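# Remove stained block from upright row and close gap

## Task

Lift the yellow-brown stained block out of the row of upright, on-edge blocks and lay it flat on an empty area of the bench, clear of the row. Then push the row together so that the remaining grey blocks once more stand with their faces touching.

## Robot and tools

Robot: two arms. left_arm has a five-finger left hand and sits on the +y side; right_arm has a right hand and sits on the -y side. Calibrated bases in the scene frame: left_arm (-0.021, +0.302, 0) m, quat_wxyz (+1.000, 0, 0, +0.006); right_arm (+0.045, -0.341, 0) m, quat_wxyz (+1.000, 0, 0, +0.008). A camera stand stands on the floor behind the arms. Loose objects can get an occasional small nudge from outside.

Scene frame: the origin is at table-top height, halfway between the nominal bases. +x points out over the table, +z points up, and left_arm is on +y. Image left and right do not match the arm names. Each arm is steered by its hand point, which sits 0.05 m in front of the palm and 0.15 m from the wrist mount along the fingers. Its +z runs along the straight fingers and +y points out of the palm. On the right hand +x points away from the thumb; on the left hand +x points toward the thumb. Straight fingertips reach 0.06 to 0.07 m past the point along +z, 0.06 m back along -y. A wrist bracket on the little-finger side can strike objects.

Row layout (28 numbers, each -1 to 1). One row covers both arms, left first: left dx, dy, dz, rx, ry, rz, then thumb_turn, thumb_bend, index, middle, ring, little, force_limit, speed; then the same 14 numbers for the right arm. Pose numbers are offsets, not poses: they count from that arm's Hand target as it was when the action or move began, along that Hand target's own axes. 1.0 equals 0.6 m or 180 degrees; rx, ry, rz form one rotation vector. Sending six zeros re-requests the current Hand target. The six hand numbers are absolute targets: -1 open (thumb beside the palm, fingers straight), +1 closed (thumb opposite the fingers, fingers curled). force_limit maps linearly from roughly 0 N at -1 to 10 N at +1 (15 N on the two thumb motors). speed rises from nearly zero at -1 to full at +0.48 and stays full above; full travel lasts 0.49 s. Use speed -0.94 or lower for a soft grip. There is no 'no change' value: to keep a hand as it is, resend the last eight numbers actually executed for it; if none yet, use its hand_measured plus hand_force_limit and hand_speed. With the thumb in front, the hand holds things about 0.035 to 0.065 m thick.

execute_actions(actions, cameras): actions is a list of actions; each action is a list of up to 15 rows, one per 1/30 s step, and a short list repeats its final row to fill 15 steps. Every row in an action counts from that action's starting Hand target, so the same offset in the next action moves further. cameras: names, ["all"], or []; by default images come only for an empty actions list.

move(target, speed, blend, blocking, cameras): target is one 28-number row or a list of up to 15 rows, all offsets from the same starting Hand targets. Hand points travel in straight lines that finish together, taking at least 0.5 s and at most 10 s overall. speed is metres per second, 0.002 to 4.3, default 0.25 (turns up to twice that in rad/s), one value or one per target. blend, in metres, rounds corners; 0 stops at each target. blocking=false returns after about 0.5 s while motion continues. Paths avoid nothing; faster moves lag, stray and hit harder. Do not route a hand close to its own base. The result ends with a move: line naming the ending (done, off_target, moving, held, fault) and any limits (paced = pose clipped, held = steps withheld). An arm not named is done.

wait(seconds 0 to 10) lets time pass holding commands. stop() brakes a running move. zoom_image(camera, region): camera is cam_high, cam_left_wrist or cam_right_wrist; region [x0, y0, x1, y1] in pixels from the top-left, no more than 504 wide or high. show_instructions() shows reference pages. finished_scene(scene=1) ends the scene permanently.

Results: end_effector_position (m) and end_effector_quat_wxyz in the scene frame; Hand target (the last commanded pose after clipping, base for the next offsets); Joint positions, velocities (may read 'within noise') and torques (include gravity; numbers 3 and 4 wrap at ±28 N m). hand_measured, hand_stopped_by (moving, target, force, stalled, fault) and hand_load_n (positive means pushed open) each list six values in motor order; a grip loss shows as load dropping near 0. Cameras: cam_high 896x504, cam_left_wrist and cam_right_wrist 672x504.

Behaviour: the arm follows loosely and often rests 1 to 3 cm (sometimes 5 cm) low without contact; send the shortfall as an extra offset. Commanded orientation is clipped to within 40 degrees of the measured one. A blocked arm keeps pressing; command back past the hand point to release. A finger motor only starts when its target changes by 0.002 or more; to squeeze harder raise force_limit and send a more-closed target; to loosen send a more-open one. Joint ranges (rad): waist ±2.880, shoulder 0 to 3.142, elbow 0 to 3.019, wrist pitch -1.693 to 1.571, wrist yaw ±1.571, wrist roll ±2.094. Motors heat when loaded, stretched or pushing; MOTOR HOT appears at 85 °C and at 100 °C the arm drops for 30 to 60 s.

Avoid: knocking anything off the table (that fails), dropping or releasing moving blocks, slamming or hard pushes into fixed things, excessive finger loads, and any contact between the two arms or hands.

Each tool is called after "Emit:" as name([rows], argument=value, ...), one row to a line, values as JSON.

Reference images:

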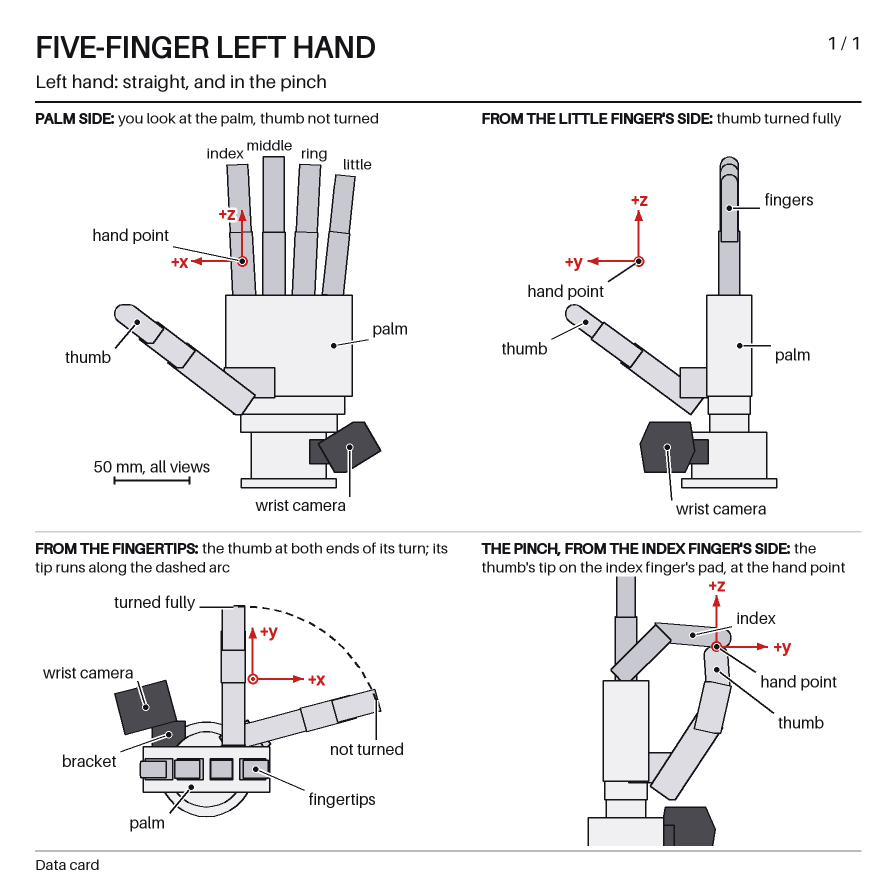

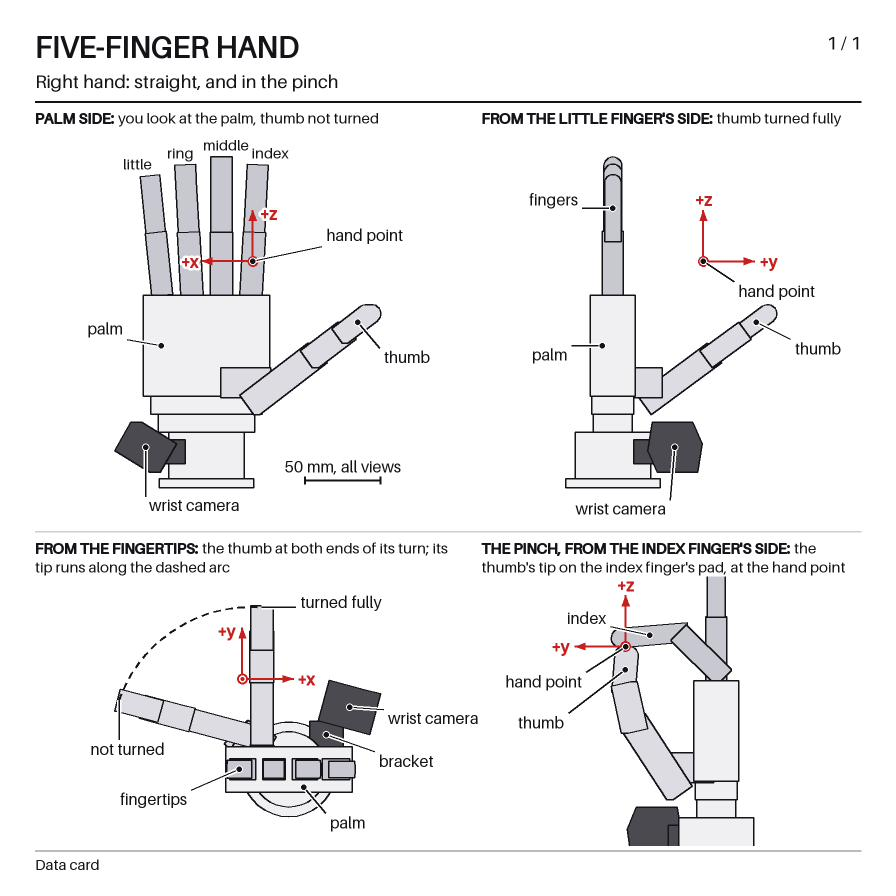

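## Session

Emit:
execute_actions(actions=[])

Scene clock: 0.00 s.
left_arm: end_effector_position=(+0.2513, +0.3852, +0.3099) hand_measured=(-1.000, -1.000, -1.000, -1.000, -1.000, -1.000) hand_load_n=(+0.0, +0.0, +0.0, +0.0, +0.0, +0.0) hand_stopped_by=(target, target, target, target, target, target) hand_force_limit=0.00 hand_speed=-0.80 end_effector_quat_wxyz=(-0.144, +0.945, -0.039, +0.291) | right_arm: end_effector_position=(+0.6891, -0.2050, +0.1350) hand_measured=(-1.000, -1.000, -1.000, -1.000, -1.000, -1.000) hand_load_n=(+0.0, +0.0, +0.0, +0.0, +0.0, +0.0) hand_stopped_by=(target, target, target, target, target, target) hand_force_limit=0.00 hand_speed=-0.80 end_effector_quat_wxyz=(-0.118, +0.927, -0.355, -0.005)
Joint positions: left_arm=[0.605 0.639 0.937 -1.217 0.121 -0.912] | right_arm=[0.151 2.251 2.317 -1.523 -0.209 -0.661]
Joint velocities: within noise
Joint torques (N m): no reading
Heat: left arm: hottest waist 29 °C; right arm: hottest waist 31 °C.
Hand target: left_arm +0.2535, +0.3868, +0.3213; -0.151, +0.941, -0.040, +0.300 | right_arm +0.6946, -0.2041, +0.1411; -0.124, +0.927, -0.354, +0.004

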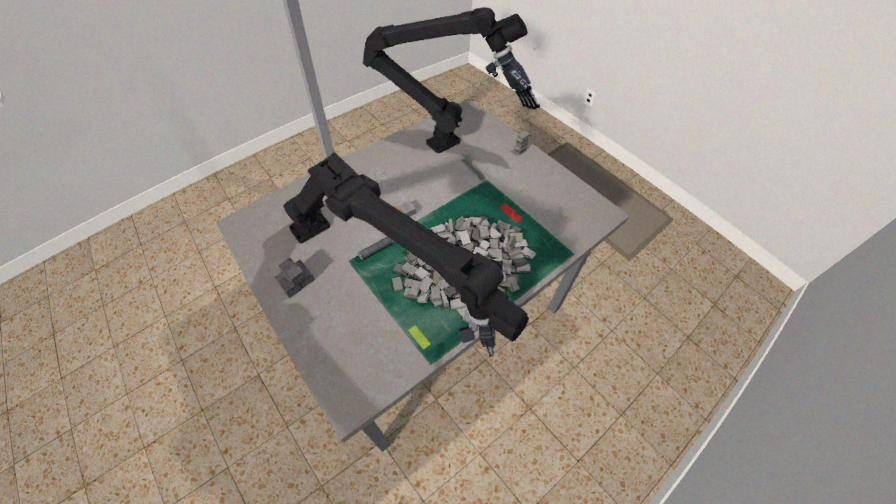

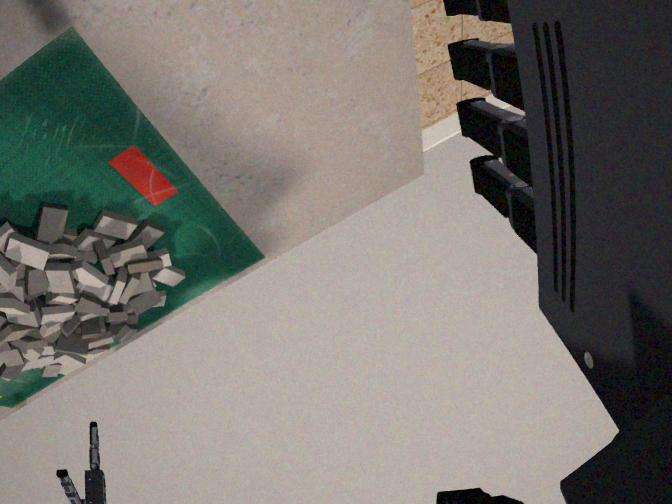

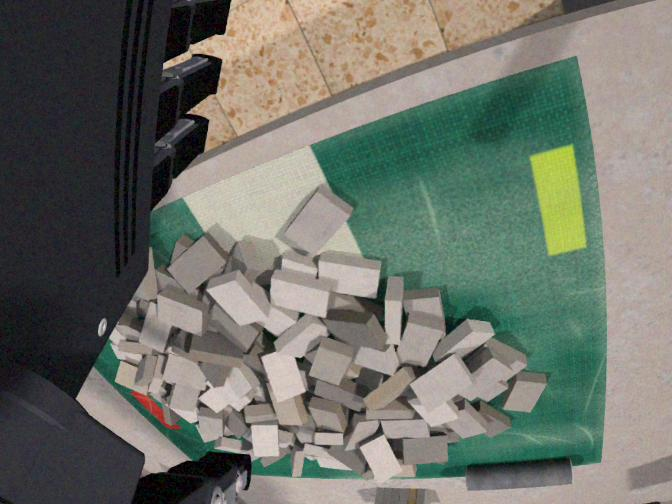

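Emit:
zoom_image(camera="cam_high", region=[260, 180, 460, 300])

Emit:
zoom_image(camera="cam_right_wrist", region=[320, 360, 672, 504])

Scaled by 2.520 from the camera's 896x504 image, which has a finer 1280x720 frame.

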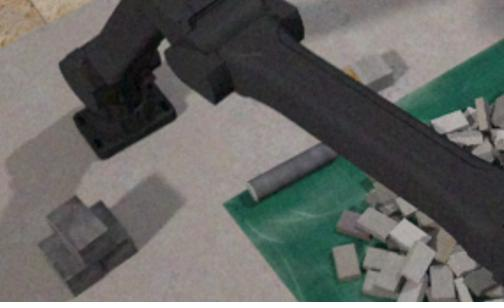

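Scaled by 1.432 from the camera's 672x504 image, which has a finer 960x720 frame.

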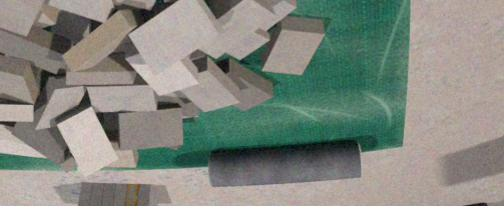

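Emit:
move([
  [0,0,0,0,0,0,-1,-1,-1,-1,-1,-1,0,-0.8,-0.0913,0.0802,-0.3042,0,0,0,-1,-1,-1,-1,-1,-1,0,-0.8],
  [0,0,0,0,0,0,-1,-1,-1,-1,-1,-1,0,-0.8,-0.3011,0.5073,-0.4407,0,0,0,-1,-1,-1,-1,-1,-1,0,-0.8],
], blend=0.05, speed=0.25, cameras=["all"])

Scene clock: 35.33 s.
left_arm: end_effector_position=(+0.2513, +0.3852, +0.3099) hand_measured=(-1.000, -1.000, -1.000, -1.000, -1.000, -1.000) hand_load_n=(+0.0, +0.0, +0.0, +0.0, +0.0, +0.0) hand_stopped_by=(target, target, target, target, target, target) hand_force_limit=0.00 hand_speed=-0.80 end_effector_quat_wxyz=(-0.144, +0.945, -0.039, +0.291) | right_arm: end_effector_position=(+0.3369, -0.3583, +0.3414) hand_measured=(-1.000, -1.000, -1.000, -1.000, -1.000, -1.000) hand_load_n=(+0.0, +0.0, +0.0, +0.0, +0.0, +0.0) hand_stopped_by=(target, target, target, target, target, target) hand_force_limit=0.00 hand_speed=-0.80 end_effector_quat_wxyz=(-0.135, +0.922, -0.357, +0.065)
Joint positions: left_arm=[0.605 0.639 0.937 -1.217 0.121 -0.912] | right_arm=[-0.125 1.162 1.462 -1.67 -0.228 -0.919]
Joint torques (N m): left_arm=[-1.44 -0.21 10.14 1.33 0.05 -0.01] | right_arm=[-2.02 -7.06 8.06 0.24 -0.31 -0.08]
Heat: left arm: hottest waist 29 °C; right arm: hottest waist 31 °C.
Hand target: left_arm +0.2535, +0.3868, +0.3213; -0.151, +0.941, -0.040, +0.300 | right_arm +0.3349, -0.3642, +0.3414; -0.124, +0.927, -0.354, +0.004
Off the commanded pose: left_arm 0.012 m, 1 deg | right_arm 0.006 m, 7 deg.
joint sent to its limit (right arm) — joint 4 (wrist pitch), lower limit. The joint targets are off in orientation, not in position.
move: off_target (left_arm, right_arm)

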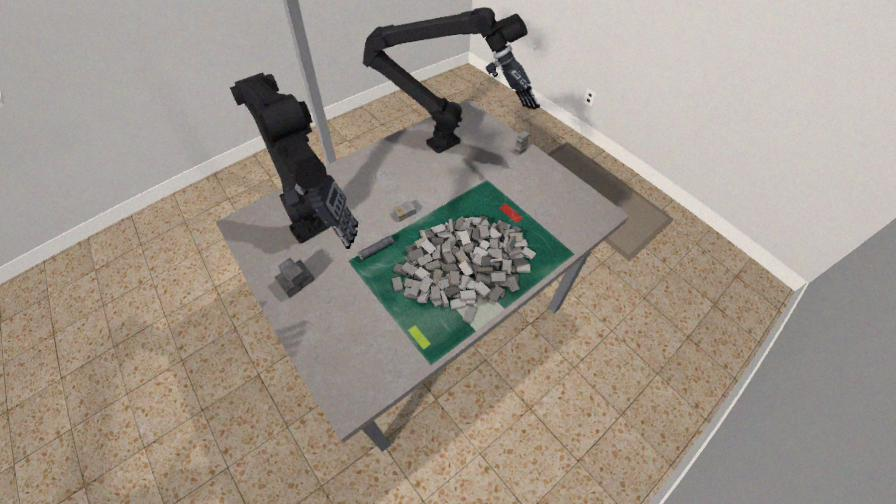

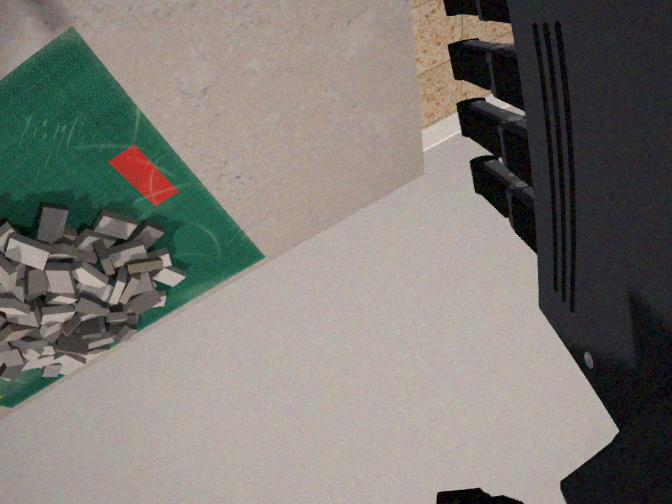

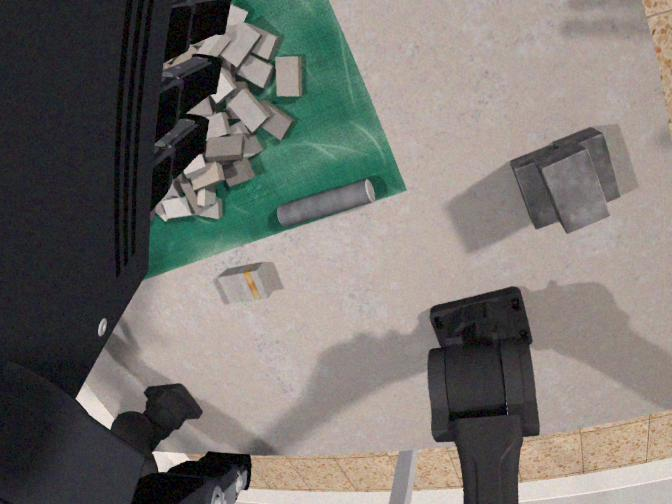

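Emit:
zoom_image(camera="cam_high", region=[360, 180, 450, 240])

Emit:
zoom_image(camera="cam_right_wrist", region=[200, 240, 300, 320])

Emit:
zoom_image(camera="cam_high", region=[490, 110, 570, 170])

Scaled by 5.600 from the camera's 896x504 image, which has a finer 1280x720 frame.

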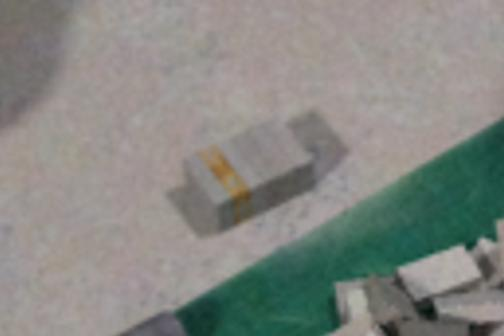

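Scaled by 5.040 from the camera's 672x504 image, which has a finer 960x720 frame.

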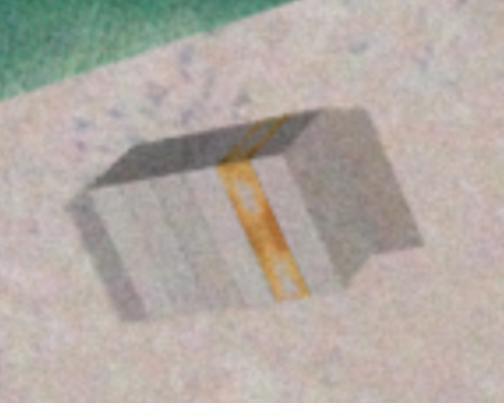

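Scaled by 6.300 from the camera's 896x504 image, which has a finer 1280x720 frame.

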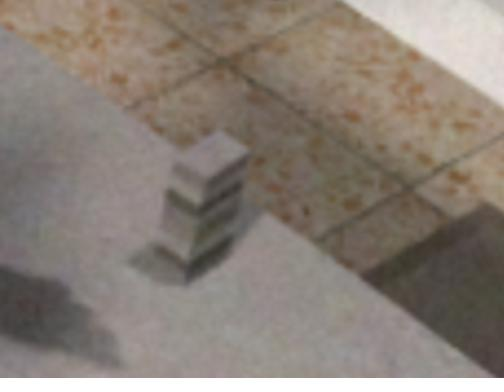

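Emit:
move(target=[0,0,0,0,0,0,-1,-1,-1,-1,-1,-1,0,-0.8,-0.4945,-0.0672,0.3688,0.2269,0.1761,0.2151,-1,-1,-1,-1,-1,-1,0,-0.8], speed=0.25, cameras=["all"])

Scene clock: 281.80 s.
left_arm: end_effector_position=(+0.2513, +0.3852, +0.3099) hand_measured=(-1.000, -1.000, -1.000, -1.000, -1.000, -1.000) hand_load_n=(+0.0, +0.0, +0.0, +0.0, +0.0, +0.0) hand_stopped_by=(target, target, target, target, target, target) hand_force_limit=0.00 hand_speed=-0.80 end_effector_quat_wxyz=(-0.144, +0.945, -0.039, +0.291) | right_arm: end_effector_position=(+0.1640, -0.1052, +0.1448) hand_measured=(-1.000, -1.000, -1.000, -1.000, -1.000, -1.000) hand_load_n=(+0.0, +0.0, -0.5, +0.0, +0.0, +0.0) hand_stopped_by=(target, target, target, target, target, target) hand_force_limit=0.00 hand_speed=-0.80 end_effector_quat_wxyz=(-0.313, +0.630, -0.625, +0.338)
Joint positions: left_arm=[0.605 0.639 0.937 -1.217 0.121 -0.912] | right_arm=[1.581 0.924 0.677 -1.408 0.955 1.631]
Joint torques (N m): left_arm=[-1.32 -0.56 10.09 1.21 0.02 -0.03] | right_arm=[0.62 -2.78 11.29 -0.46 0.91 0.18]
Heat: left arm: hottest elbow 34 °C; right arm: hottest waist 30 °C.
Hand target: left_arm +0.2535, +0.3868, +0.3213; -0.151, +0.941, -0.040, +0.300 | right_arm +0.1597, -0.0903, +0.1600; -0.326, +0.628, -0.627, +0.326
Off the commanded pose: left_arm 0.012 m, 1 deg | right_arm 0.022 m, 2 deg.
move: off_target (left_arm, right_arm)

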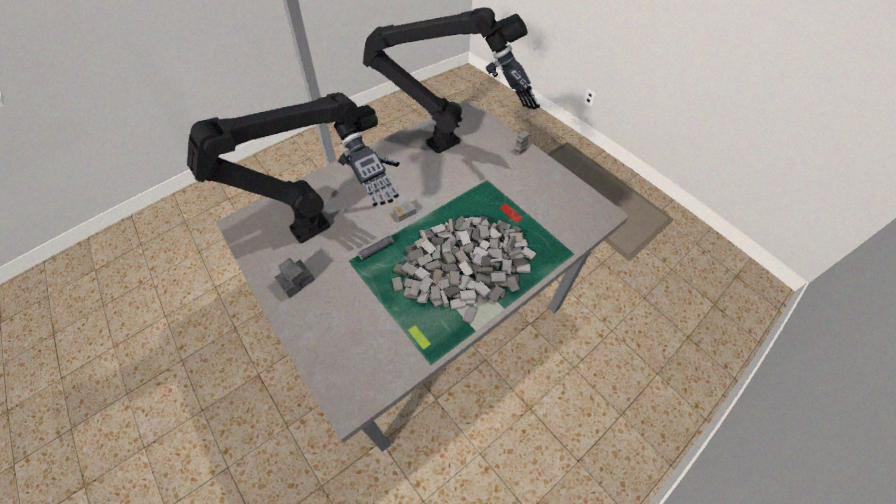

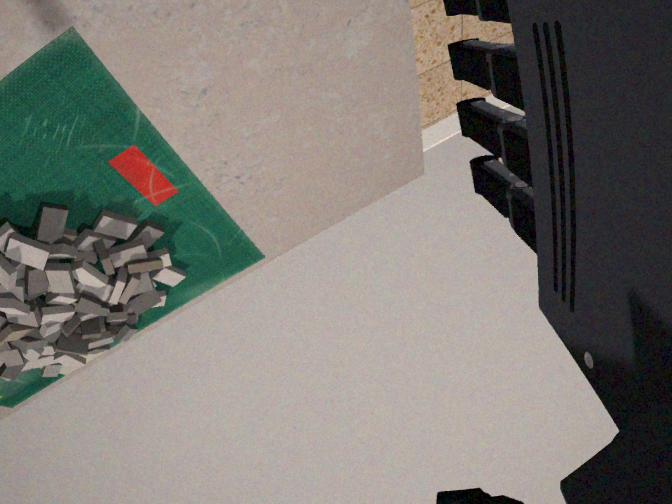

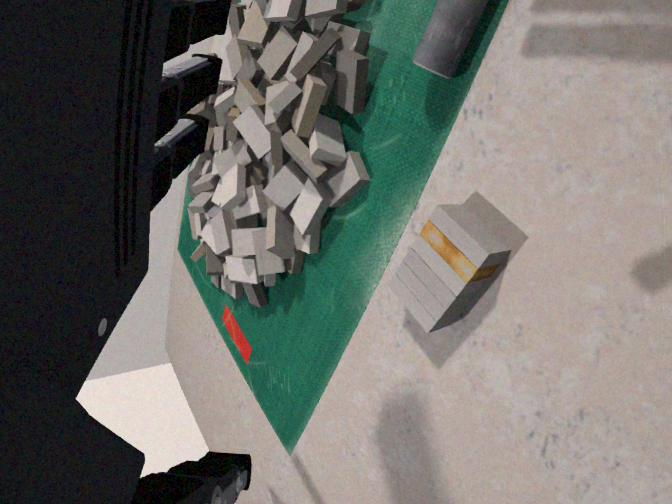

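Emit:
zoom_image(camera="cam_right_wrist", region=[370, 170, 540, 370])

Scaled by 2.520 from the camera's 672x504 image, which has a finer 960x720 frame.

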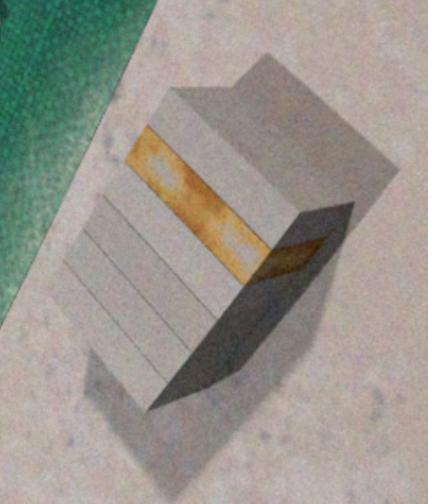

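Emit:
move(target=[0,0,0,0,0,0,-1,-1,-1,-1,-1,-1,0,-0.8,-0.075,0.0395,0.0888,0,0,0,1,-1,1,-0.3,-1,-1,0,0.3], speed=0.15, cameras=["cam_high","cam_right_wrist"])

Scene clock: 355.10 s.
left_arm: end_effector_position=(+0.2513, +0.3852, +0.3099) hand_measured=(-1.000, -1.000, -1.000, -1.000, -1.000, -1.000) hand_load_n=(+0.0, +0.0, -0.5, +0.0, +0.0, +0.0) hand_stopped_by=(target, target, target, target, target, target) hand_force_limit=0.00 hand_speed=-0.80 end_effector_quat_wxyz=(-0.144, +0.945, -0.039, +0.291) | right_arm: end_effector_position=(+0.1847, -0.0459, +0.1109) hand_measured=(+1.000, -1.000, +1.000, -0.300, -1.000, -1.000) hand_load_n=(+0.0, +0.0, +0.0, +0.0, +0.0, +0.0) hand_stopped_by=(target, target, target, target, target, target) hand_force_limit=0.00 hand_speed=0.30 end_effector_quat_wxyz=(-0.329, +0.630, -0.624, +0.325)
Joint positions: left_arm=[0.605 0.639 0.937 -1.217 0.121 -0.912] | right_arm=[1.498 1.088 0.677 -1.062 0.958 1.452]
Joint torques (N m): left_arm=[-1.55 -0.56 10.15 1.21 0.04 -0.05] | right_arm=[-2.08 -5.13 7.91 0.91 0.68 -0.13]
Heat: left arm: hottest elbow 35 °C; right arm: hottest elbow 36 °C.
Hand target: left_arm +0.2535, +0.3868, +0.3213; -0.151, +0.941, -0.040, +0.300 | right_arm +0.1898, -0.0453, +0.1099; -0.326, +0.628, -0.627, +0.327
Off the commanded pose: left_arm 0.012 m, 1 deg | right_arm 0.005 m, 1 deg.
move: off_target (left_arm)
Images, in order (width x height): cam_high 896x504, cam_right_wrist 672x504.

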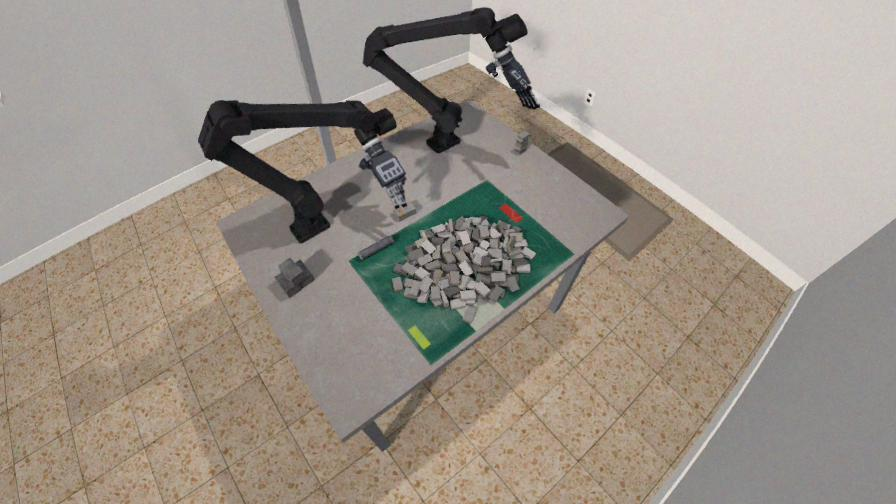

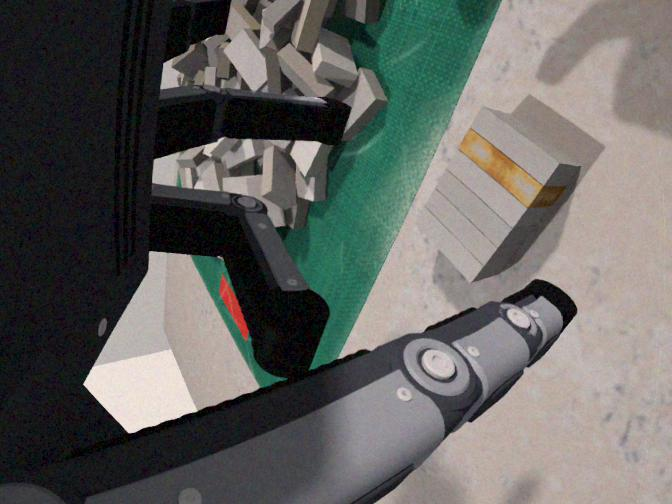

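Emit:
zoom_image(camera="cam_right_wrist", region=[300, 60, 620, 380])

Emit:
zoom_image(camera="cam_high", region=[350, 150, 450, 250])

Scaled by 1.575 from the camera's 672x504 image, which has a finer 960x720 frame.

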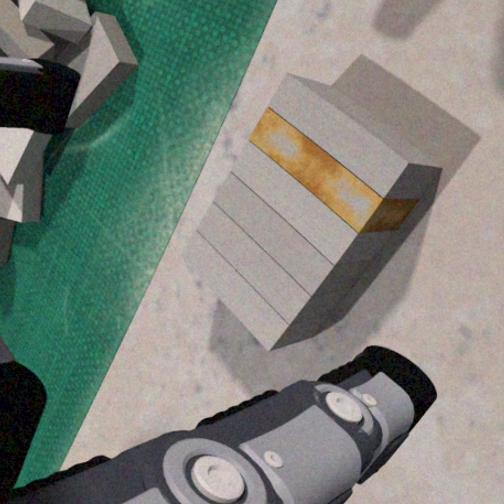

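Scaled by 5.040 from the camera's 896x504 image, which has a finer 1280x720 frame.

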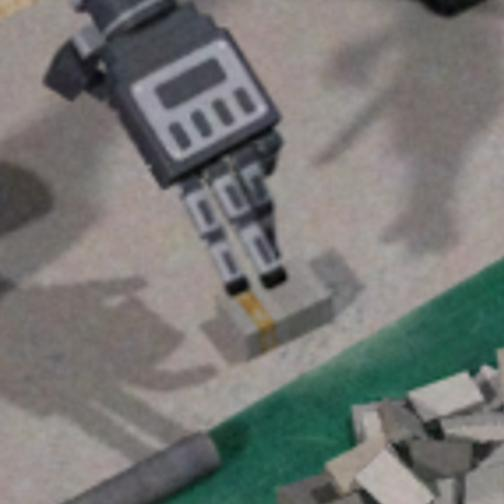

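Emit:
zoom_image(camera="cam_high", region=[372, 170, 422, 220])

Emit:
zoom_image(camera="cam_right_wrist", region=[130, 0, 430, 400])

Scaled by 10.080 from the camera's 896x504 image, which has a finer 1280x720 frame.

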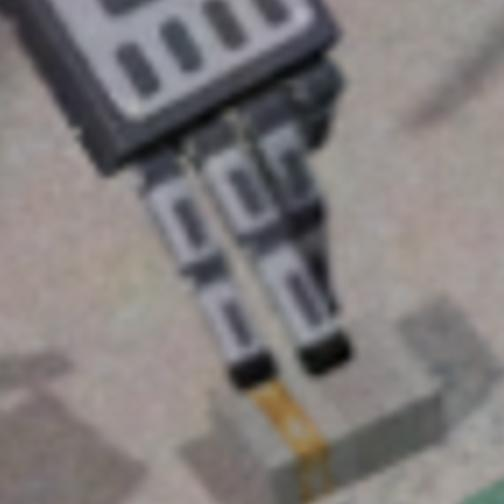

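Scaled by 1.260 from the camera's 672x504 image, which has a finer 960x720 frame.

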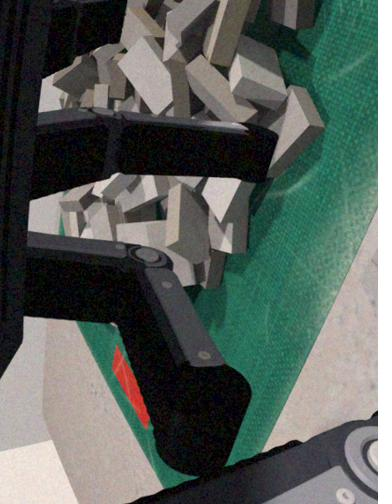

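Emit:
move(target=[0,0,0,0,0,0,-1,-1,-1,-1,-1,-1,0,-0.8,0.0118,0.0518,0.0593,0,0,0,1,-1,1,-0.3,-1,-1,0,0.3], speed=0.1, cameras=["cam_high","cam_right_wrist"])

Scene clock: 453.17 s.
left_arm: end_effector_position=(+0.2513, +0.3852, +0.3099) hand_measured=(-1.000, -1.000, -1.000, -1.000, -1.000, -1.000) hand_load_n=(+0.0, +0.0, +0.0, +0.0, +0.0, +0.0) hand_stopped_by=(target, target, target, target, target, target) hand_force_limit=0.00 hand_speed=-0.80 end_effector_quat_wxyz=(-0.144, +0.945, -0.039, +0.291) | right_arm: end_effector_position=(+0.1961, -0.0506, +0.0676) hand_measured=(+1.000, -1.000, +1.000, -0.300, -1.000, -1.000) hand_load_n=(+0.0, +0.0, +0.0, +0.0, +0.0, +0.0) hand_stopped_by=(target, target, target, target, target, target) hand_force_limit=0.00 hand_speed=0.30 end_effector_quat_wxyz=(-0.331, +0.629, -0.625, +0.323)
Joint positions: left_arm=[0.605 0.639 0.937 -1.217 0.121 -0.912] | right_arm=[1.453 1.13 0.575 -0.848 0.952 1.375]
Joint torques (N m): left_arm=[-1.49 -0.32 10.11 1.24 0.04 -0.05] | right_arm=[-2.14 -4.95 7.15 1.05 0.67 -0.12]
Heat: left arm: hottest elbow 36 °C; right arm: hottest elbow 32 °C.
Hand target: left_arm +0.2535, +0.3868, +0.3213; -0.151, +0.941, -0.040, +0.300 | right_arm +0.2010, -0.0524, +0.0640; -0.326, +0.628, -0.627, +0.326
Off the commanded pose: left_arm 0.012 m, 1 deg | right_arm 0.006 m, 1 deg.
move: off_target (left_arm)
Images, in order (width x height): cam_high 896x504, cam_right_wrist 672x504.

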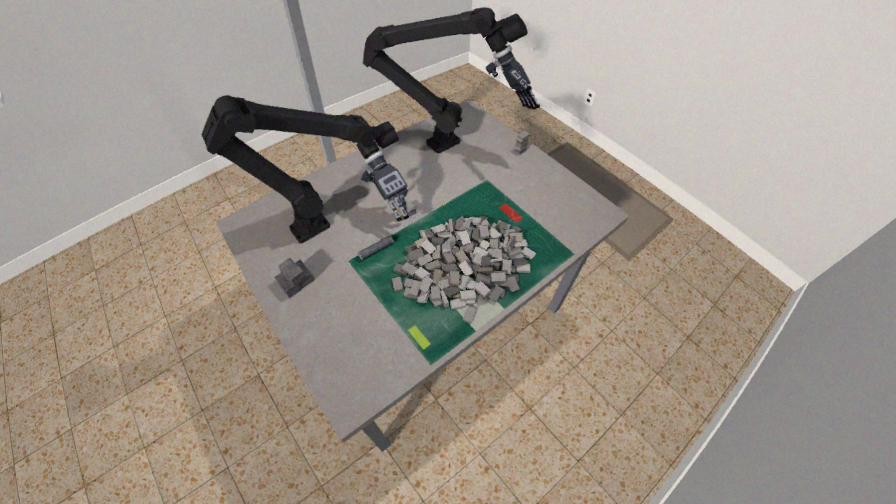

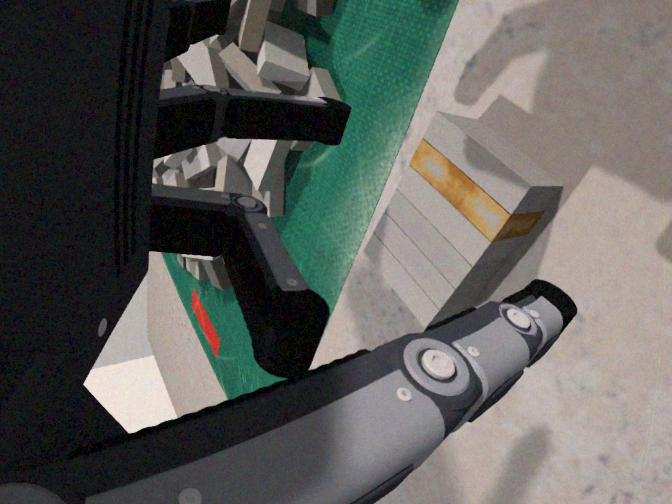

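Emit:
move(target=[0,0,0,0,0,0,-1,-1,-1,-1,-1,-1,0,-0.8,0.004,0.0513,0.036,0,0,0,1,-1,1,-0.3,-1,-1,0,0.3], speed=0.08, cameras=["cam_high","cam_right_wrist"])

Scene clock: 483.97 s.
left_arm: end_effector_position=(+0.2513, +0.3852, +0.3099) hand_measured=(-1.000, -1.000, -1.000, -1.000, -1.000, -1.000) hand_load_n=(+0.0, +0.0, +0.0, +0.0, +0.0, +0.0) hand_stopped_by=(target, target, target, target, target, target) hand_force_limit=0.00 hand_speed=-0.80 end_effector_quat_wxyz=(-0.144, +0.945, -0.039, +0.291) | right_arm: end_effector_position=(+0.1961, -0.0528, +0.0300) hand_measured=(+1.000, -1.000, +1.000, -0.300, -1.000, -1.000) hand_load_n=(+0.0, +0.0, +0.0, +0.0, +0.0, +0.0) hand_stopped_by=(target, target, target, target, target, target) hand_force_limit=0.00 hand_speed=0.30 end_effector_quat_wxyz=(-0.331, +0.629, -0.625, +0.323)
Joint positions: left_arm=[0.605 0.639 0.937 -1.217 0.121 -0.912] | right_arm=[1.452 1.21 0.511 -0.702 0.951 1.373]
Joint torques (N m): left_arm=[-1.38 -0.32 10.11 1.13 0.05 -0.05] | right_arm=[-2.14 -5.25 6.56 1.13 0.68 -0.13]
Heat: left arm: hottest elbow 36 °C; right arm: hottest elbow 31 °C.
Hand target: left_arm +0.2535, +0.3868, +0.3213; -0.151, +0.941, -0.040, +0.300 | right_arm +0.2010, -0.0548, +0.0265; -0.326, +0.628, -0.627, +0.326
Off the commanded pose: left_arm 0.012 m, 1 deg | right_arm 0.006 m, 1 deg.
move: off_target (left_arm)
Images, in order (width x height): cam_high 896x504, cam_right_wrist 672x504.

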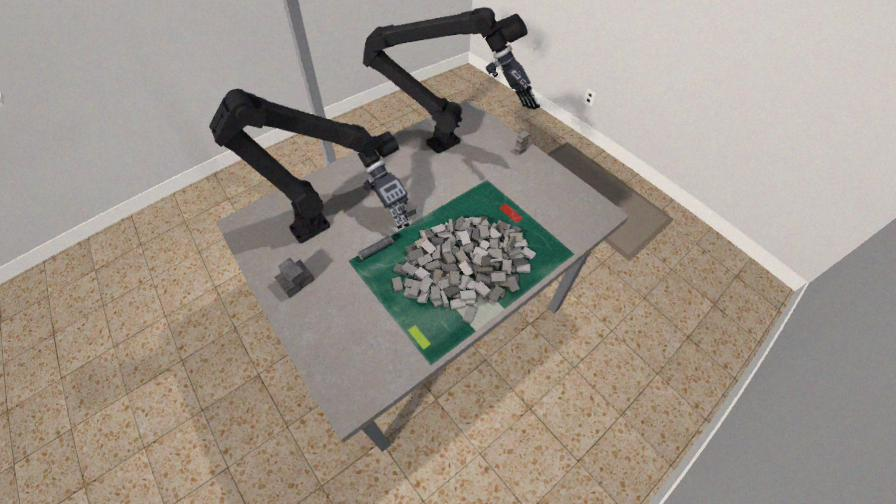

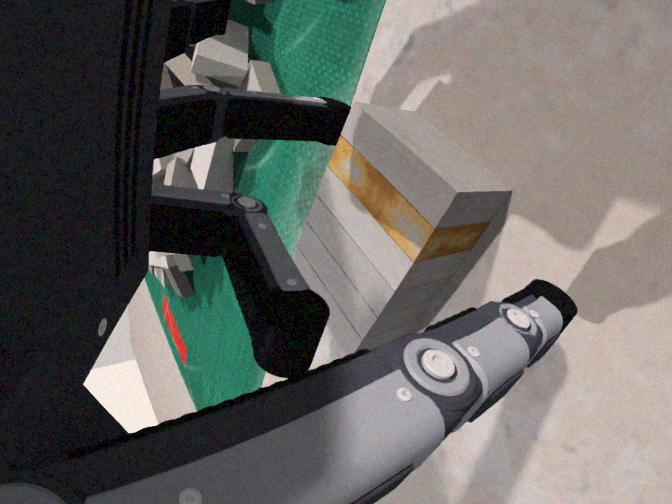

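Emit:
zoom_image(camera="cam_right_wrist", region=[250, 60, 600, 380])

Emit:
zoom_image(camera="cam_high", region=[360, 180, 440, 260])

Scaled by 1.440 from the camera's 672x504 image, which has a finer 960x720 frame.

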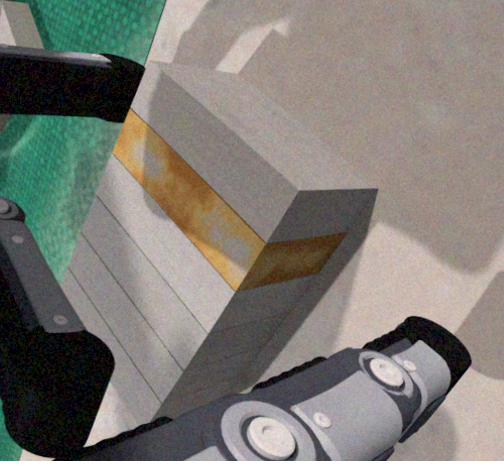

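Scaled by 6.300 from the camera's 896x504 image, which has a finer 1280x720 frame.

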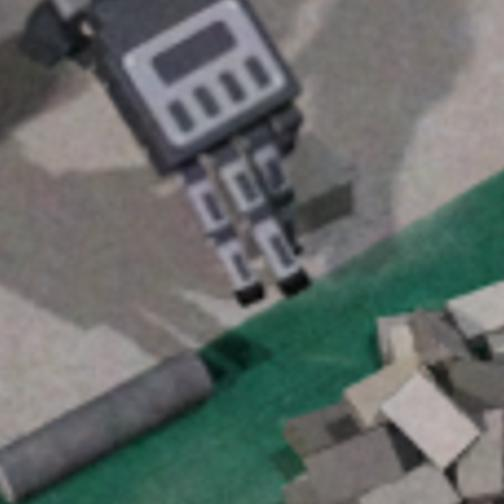

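Emit:
move(target=[0,0,0,0,0,0,-1,-1,-1,-1,-1,-1,0,-0.8,-0.005,0.0068,0.0048,0,0,0,1,-0.8,1,-0.15,-1,-1,-0.8,-0.5], speed=0.08, cameras=["cam_right_wrist"])

Emit:
zoom_image(camera="cam_right_wrist", region=[250, 60, 600, 380])

Scene clock: 522.17 s.
left_arm: end_effector_position=(+0.2513, +0.3852, +0.3099) hand_measured=(-1.000, -1.000, -1.000, -1.000, -1.000, -1.000) hand_load_n=(-0.5, +0.0, +0.0, +0.0, +0.0, +0.0) hand_stopped_by=(target, target, target, target, target, target) hand_force_limit=0.00 hand_speed=-0.80 end_effector_quat_wxyz=(-0.144, +0.945, -0.039, +0.291) | right_arm: end_effector_position=(+0.1964, -0.0503, +0.0248) hand_measured=(+1.000, -0.800, +1.000, -0.150, -1.000, -1.000) hand_load_n=(+0.0, +0.0, +0.0, +0.0, +0.0, +0.0) hand_stopped_by=(target, target, target, target, target, target) hand_force_limit=-0.80 hand_speed=-0.50 end_effector_quat_wxyz=(-0.331, +0.629, -0.625, +0.323)
Joint positions: left_arm=[0.605 0.639 0.937 -1.217 0.121 -0.912] | right_arm=[1.451 1.232 0.511 -0.681 0.951 1.372]
Joint torques (N m): left_arm=[-1.2 -0.44 10.15 1.22 0.03 -0.06] | right_arm=[-2.02 -5.36 6.5 1.13 0.7 -0.09]
Heat: left arm: hottest elbow 37 °C; right arm: hottest waist 30 °C.
Hand target: left_arm +0.2535, +0.3868, +0.3213; -0.151, +0.941, -0.040, +0.300 | right_arm +0.2010, -0.0518, +0.0215; -0.326, +0.628, -0.627, +0.326
Off the commanded pose: left_arm 0.012 m, 1 deg | right_arm 0.006 m, 1 deg.
move: off_target (left_arm)
Images, in order (width x height): cam_right_wrist 672x504.

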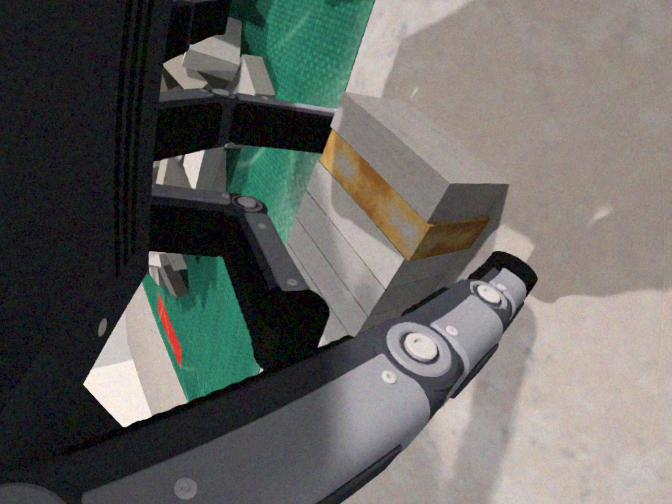

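Scaled by 1.440 from the camera's 672x504 image, which has a finer 960x720 frame.

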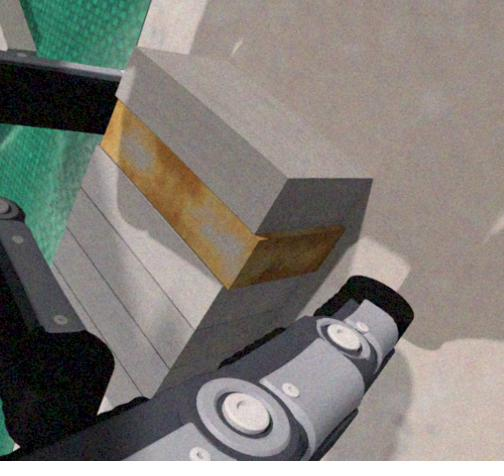

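Emit:
move(target=[0,0,0,0,0,0,-1,-1,-1,-1,-1,-1,0,-0.8,-0.0058,0,0,0,0,0,1,-0.65,1,-0.1,-1,-1,-0.8,-0.7], speed=0.08, cameras=["cam_right_wrist"])

Emit:
zoom_image(camera="cam_right_wrist", region=[250, 60, 600, 380])

Scene clock: 542.23 s.
left_arm: end_effector_position=(+0.2513, +0.3852, +0.3099) hand_measured=(-1.000, -1.000, -1.000, -1.000, -1.000, -1.000) hand_load_n=(+0.0, +0.0, +0.0, +0.0, +0.0, +0.0) hand_stopped_by=(target, target, target, target, target, target) hand_force_limit=0.00 hand_speed=-0.80 end_effector_quat_wxyz=(-0.144, +0.945, -0.039, +0.291) | right_arm: end_effector_position=(+0.1964, -0.0514, +0.0219) hand_measured=(+1.000, -0.650, +1.000, -0.100, -1.000, -1.000) hand_load_n=(+0.0, +0.0, +0.0, +0.0, +0.0, +0.0) hand_stopped_by=(target, target, target, target, target, target) hand_force_limit=-0.80 hand_speed=-0.70 end_effector_quat_wxyz=(-0.327, +0.631, -0.623, +0.326)
Joint positions: left_arm=[0.605 0.639 0.937 -1.217 0.121 -0.912] | right_arm=[1.451 1.243 0.511 -0.681 0.951 1.372]
Joint torques (N m): left_arm=[-1.2 -0.62 10.21 1.24 0.05 -0.04] | right_arm=[-1.85 -5.48 7.12 1.09 0.7 -0.08]
Heat: left arm: hottest elbow 37 °C; right arm: hottest waist 30 °C.
Hand target: left_arm +0.2535, +0.3868, +0.3213; -0.151, +0.941, -0.040, +0.300 | right_arm +0.2011, -0.0484, +0.0215; -0.326, +0.628, -0.627, +0.327
Off the commanded pose: left_arm 0.012 m, 1 deg | right_arm 0.006 m, 1 deg.
move: off_target (left_arm)
Images, in order (width x height): cam_right_wrist 672x504.

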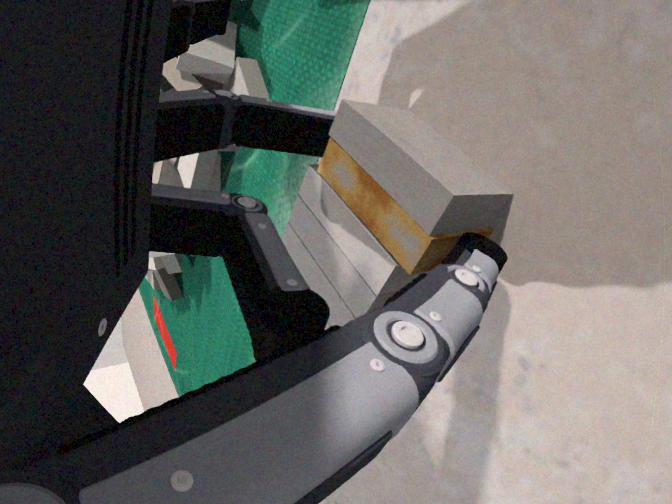

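Scaled by 1.440 from the camera's 672x504 image, which has a finer 960x720 frame.

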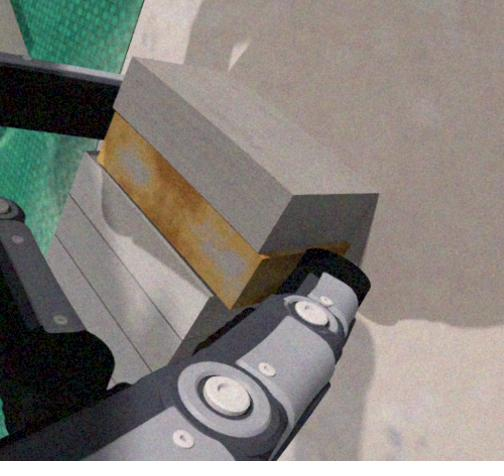

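Emit:
zoom_image(camera="cam_right_wrist", region=[270, 80, 530, 340])

Emit:
wait(seconds=0.3, cameras=["all"])

Scaled by 1.938 from the camera's 672x504 image, which has a finer 960x720 frame.

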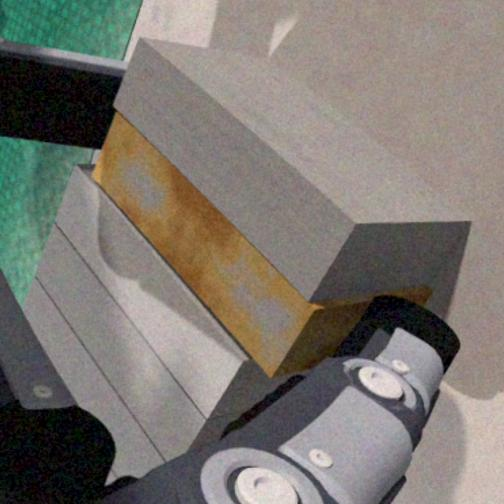

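Scene clock: 546.87 s.
left_arm: end_effector_position=(+0.2513, +0.3852, +0.3099) hand_measured=(-1.000, -1.000, -1.000, -1.000, -1.000, -1.000) hand_load_n=(+0.0, +0.0, +0.0, +0.0, +0.0, +0.0) hand_stopped_by=(target, target, target, target, target, target) hand_force_limit=0.00 hand_speed=-0.80 end_effector_quat_wxyz=(-0.144, +0.945, -0.039, +0.291) | right_arm: end_effector_position=(+0.1964, -0.0514, +0.0219) hand_measured=(+1.000, -0.650, +1.000, -0.100, -1.000, -1.000) hand_load_n=(+0.0, +0.0, -0.5, +0.0, +0.0, +0.0) hand_stopped_by=(target, target, target, target, target, target) hand_force_limit=-0.80 hand_speed=-0.70 end_effector_quat_wxyz=(-0.327, +0.631, -0.623, +0.326)
Joint positions: left_arm=[0.605 0.639 0.937 -1.217 0.121 -0.912] | right_arm=[1.451 1.243 0.511 -0.681 0.951 1.372]
Joint torques (N m): left_arm=[-1.38 -0.32 10.07 1.09 0.04 -0.03] | right_arm=[-1.85 -5.48 7.12 1.06 0.71 -0.07]
Heat: left arm: hottest elbow 37 °C; right arm: hottest waist 30 °C.
Hand target: left_arm +0.2535, +0.3868, +0.3213; -0.151, +0.941, -0.040, +0.300 | right_arm +0.2011, -0.0484, +0.0215; -0.326, +0.628, -0.627, +0.327
Off the commanded pose: left_arm 0.012 m, 1 deg | right_arm 0.006 m, 1 deg.
wait: 0.30 s; at rest from the start

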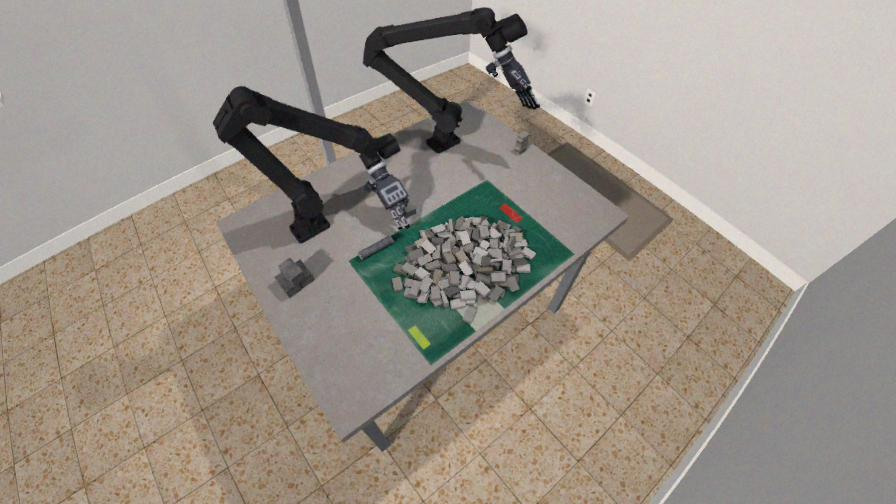

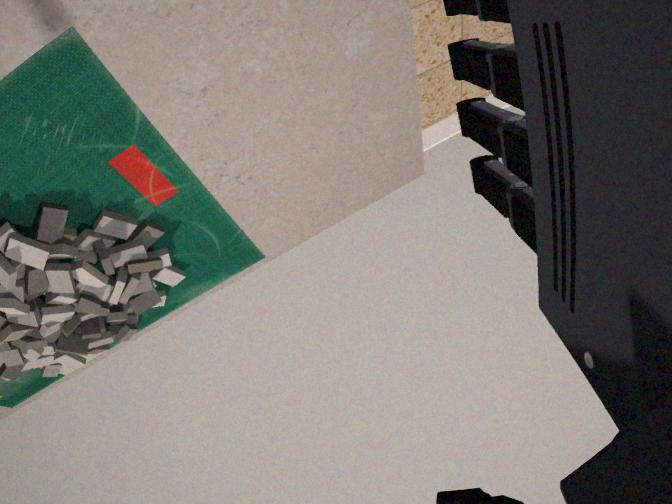

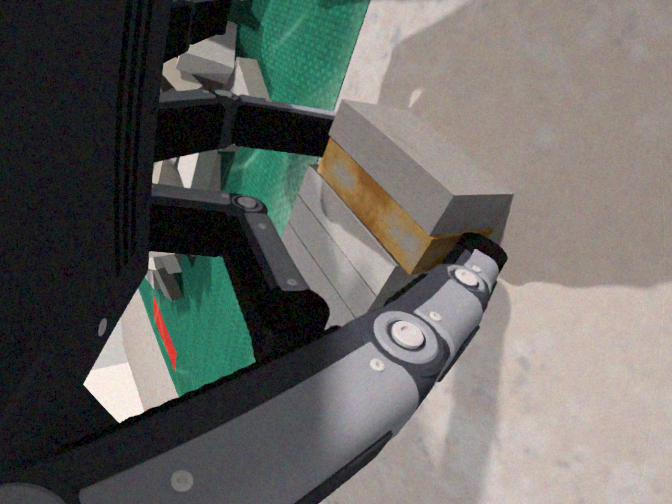

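Emit:
move(target=[0,0,0,0,0,0,-1,-1,-1,-1,-1,-1,0,-0.8,-0.006,-0.0027,-0.0019,0,0,0,1,-0.85,1,-0.35,-1,-1,-0.8,-0.3], speed=0.08, cameras=["cam_right_wrist"])

Emit:
zoom_image(camera="cam_right_wrist", region=[270, 60, 590, 340])

Scene clock: 573.43 s.
left_arm: end_effector_position=(+0.2513, +0.3852, +0.3099) hand_measured=(-1.000, -1.000, -1.000, -1.000, -1.000, -1.000) hand_load_n=(+0.0, +0.0, +0.0, +0.0, +0.0, +0.0) hand_stopped_by=(target, target, target, target, target, target) hand_force_limit=0.00 hand_speed=-0.80 end_effector_quat_wxyz=(-0.144, +0.945, -0.039, +0.291) | right_arm: end_effector_position=(+0.1963, -0.0520, +0.0204) hand_measured=(+1.000, -0.850, +1.000, -0.350, -1.000, -1.000) hand_load_n=(+0.0, +0.0, +0.0, +0.0, +0.0, +0.0) hand_stopped_by=(target, target, target, target, target, target) hand_force_limit=-0.80 hand_speed=-0.30 end_effector_quat_wxyz=(-0.325, +0.632, -0.622, +0.328)
Joint positions: left_arm=[0.605 0.639 0.937 -1.217 0.121 -0.912] | right_arm=[1.451 1.248 0.511 -0.681 0.951 1.372]
Joint torques (N m): left_arm=[-1.14 -0.5 10.14 1.18 0.03 -0.05] | right_arm=[-1.85 -5.48 8.01 0.68 0.72 -0.05]
Heat: left arm: hottest elbow 37 °C; right arm: hottest elbow 31 °C.
Hand target: left_arm +0.2535, +0.3868, +0.3213; -0.151, +0.941, -0.040, +0.300 | right_arm +0.2011, -0.0448, +0.0234; -0.326, +0.628, -0.627, +0.327
Off the commanded pose: left_arm 0.012 m, 1 deg | right_arm 0.009 m, 1 deg.
move: off_target (left_arm)
Images, in order (width x height): cam_right_wrist 672x504.

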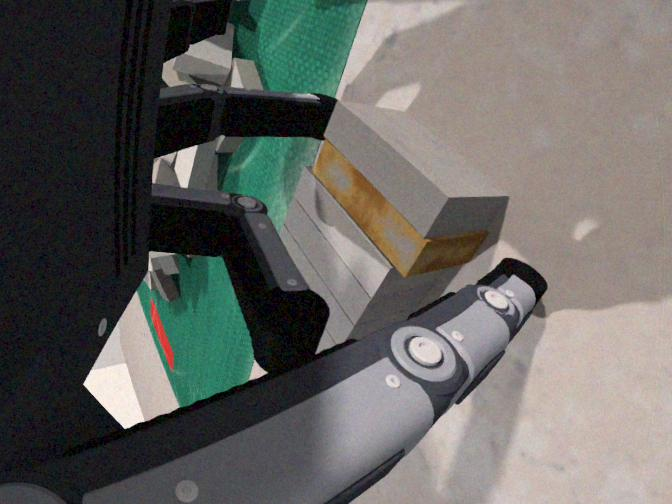

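Scaled by 1.575 from the camera's 672x504 image, which has a finer 960x720 frame.

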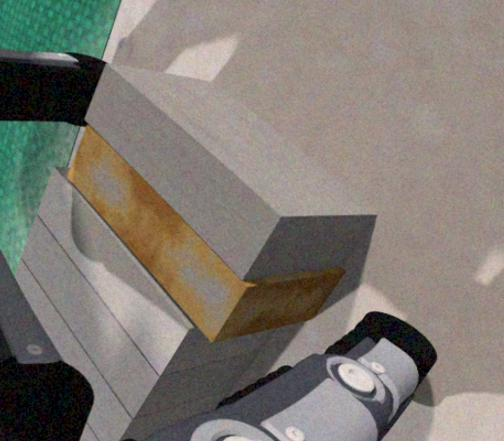

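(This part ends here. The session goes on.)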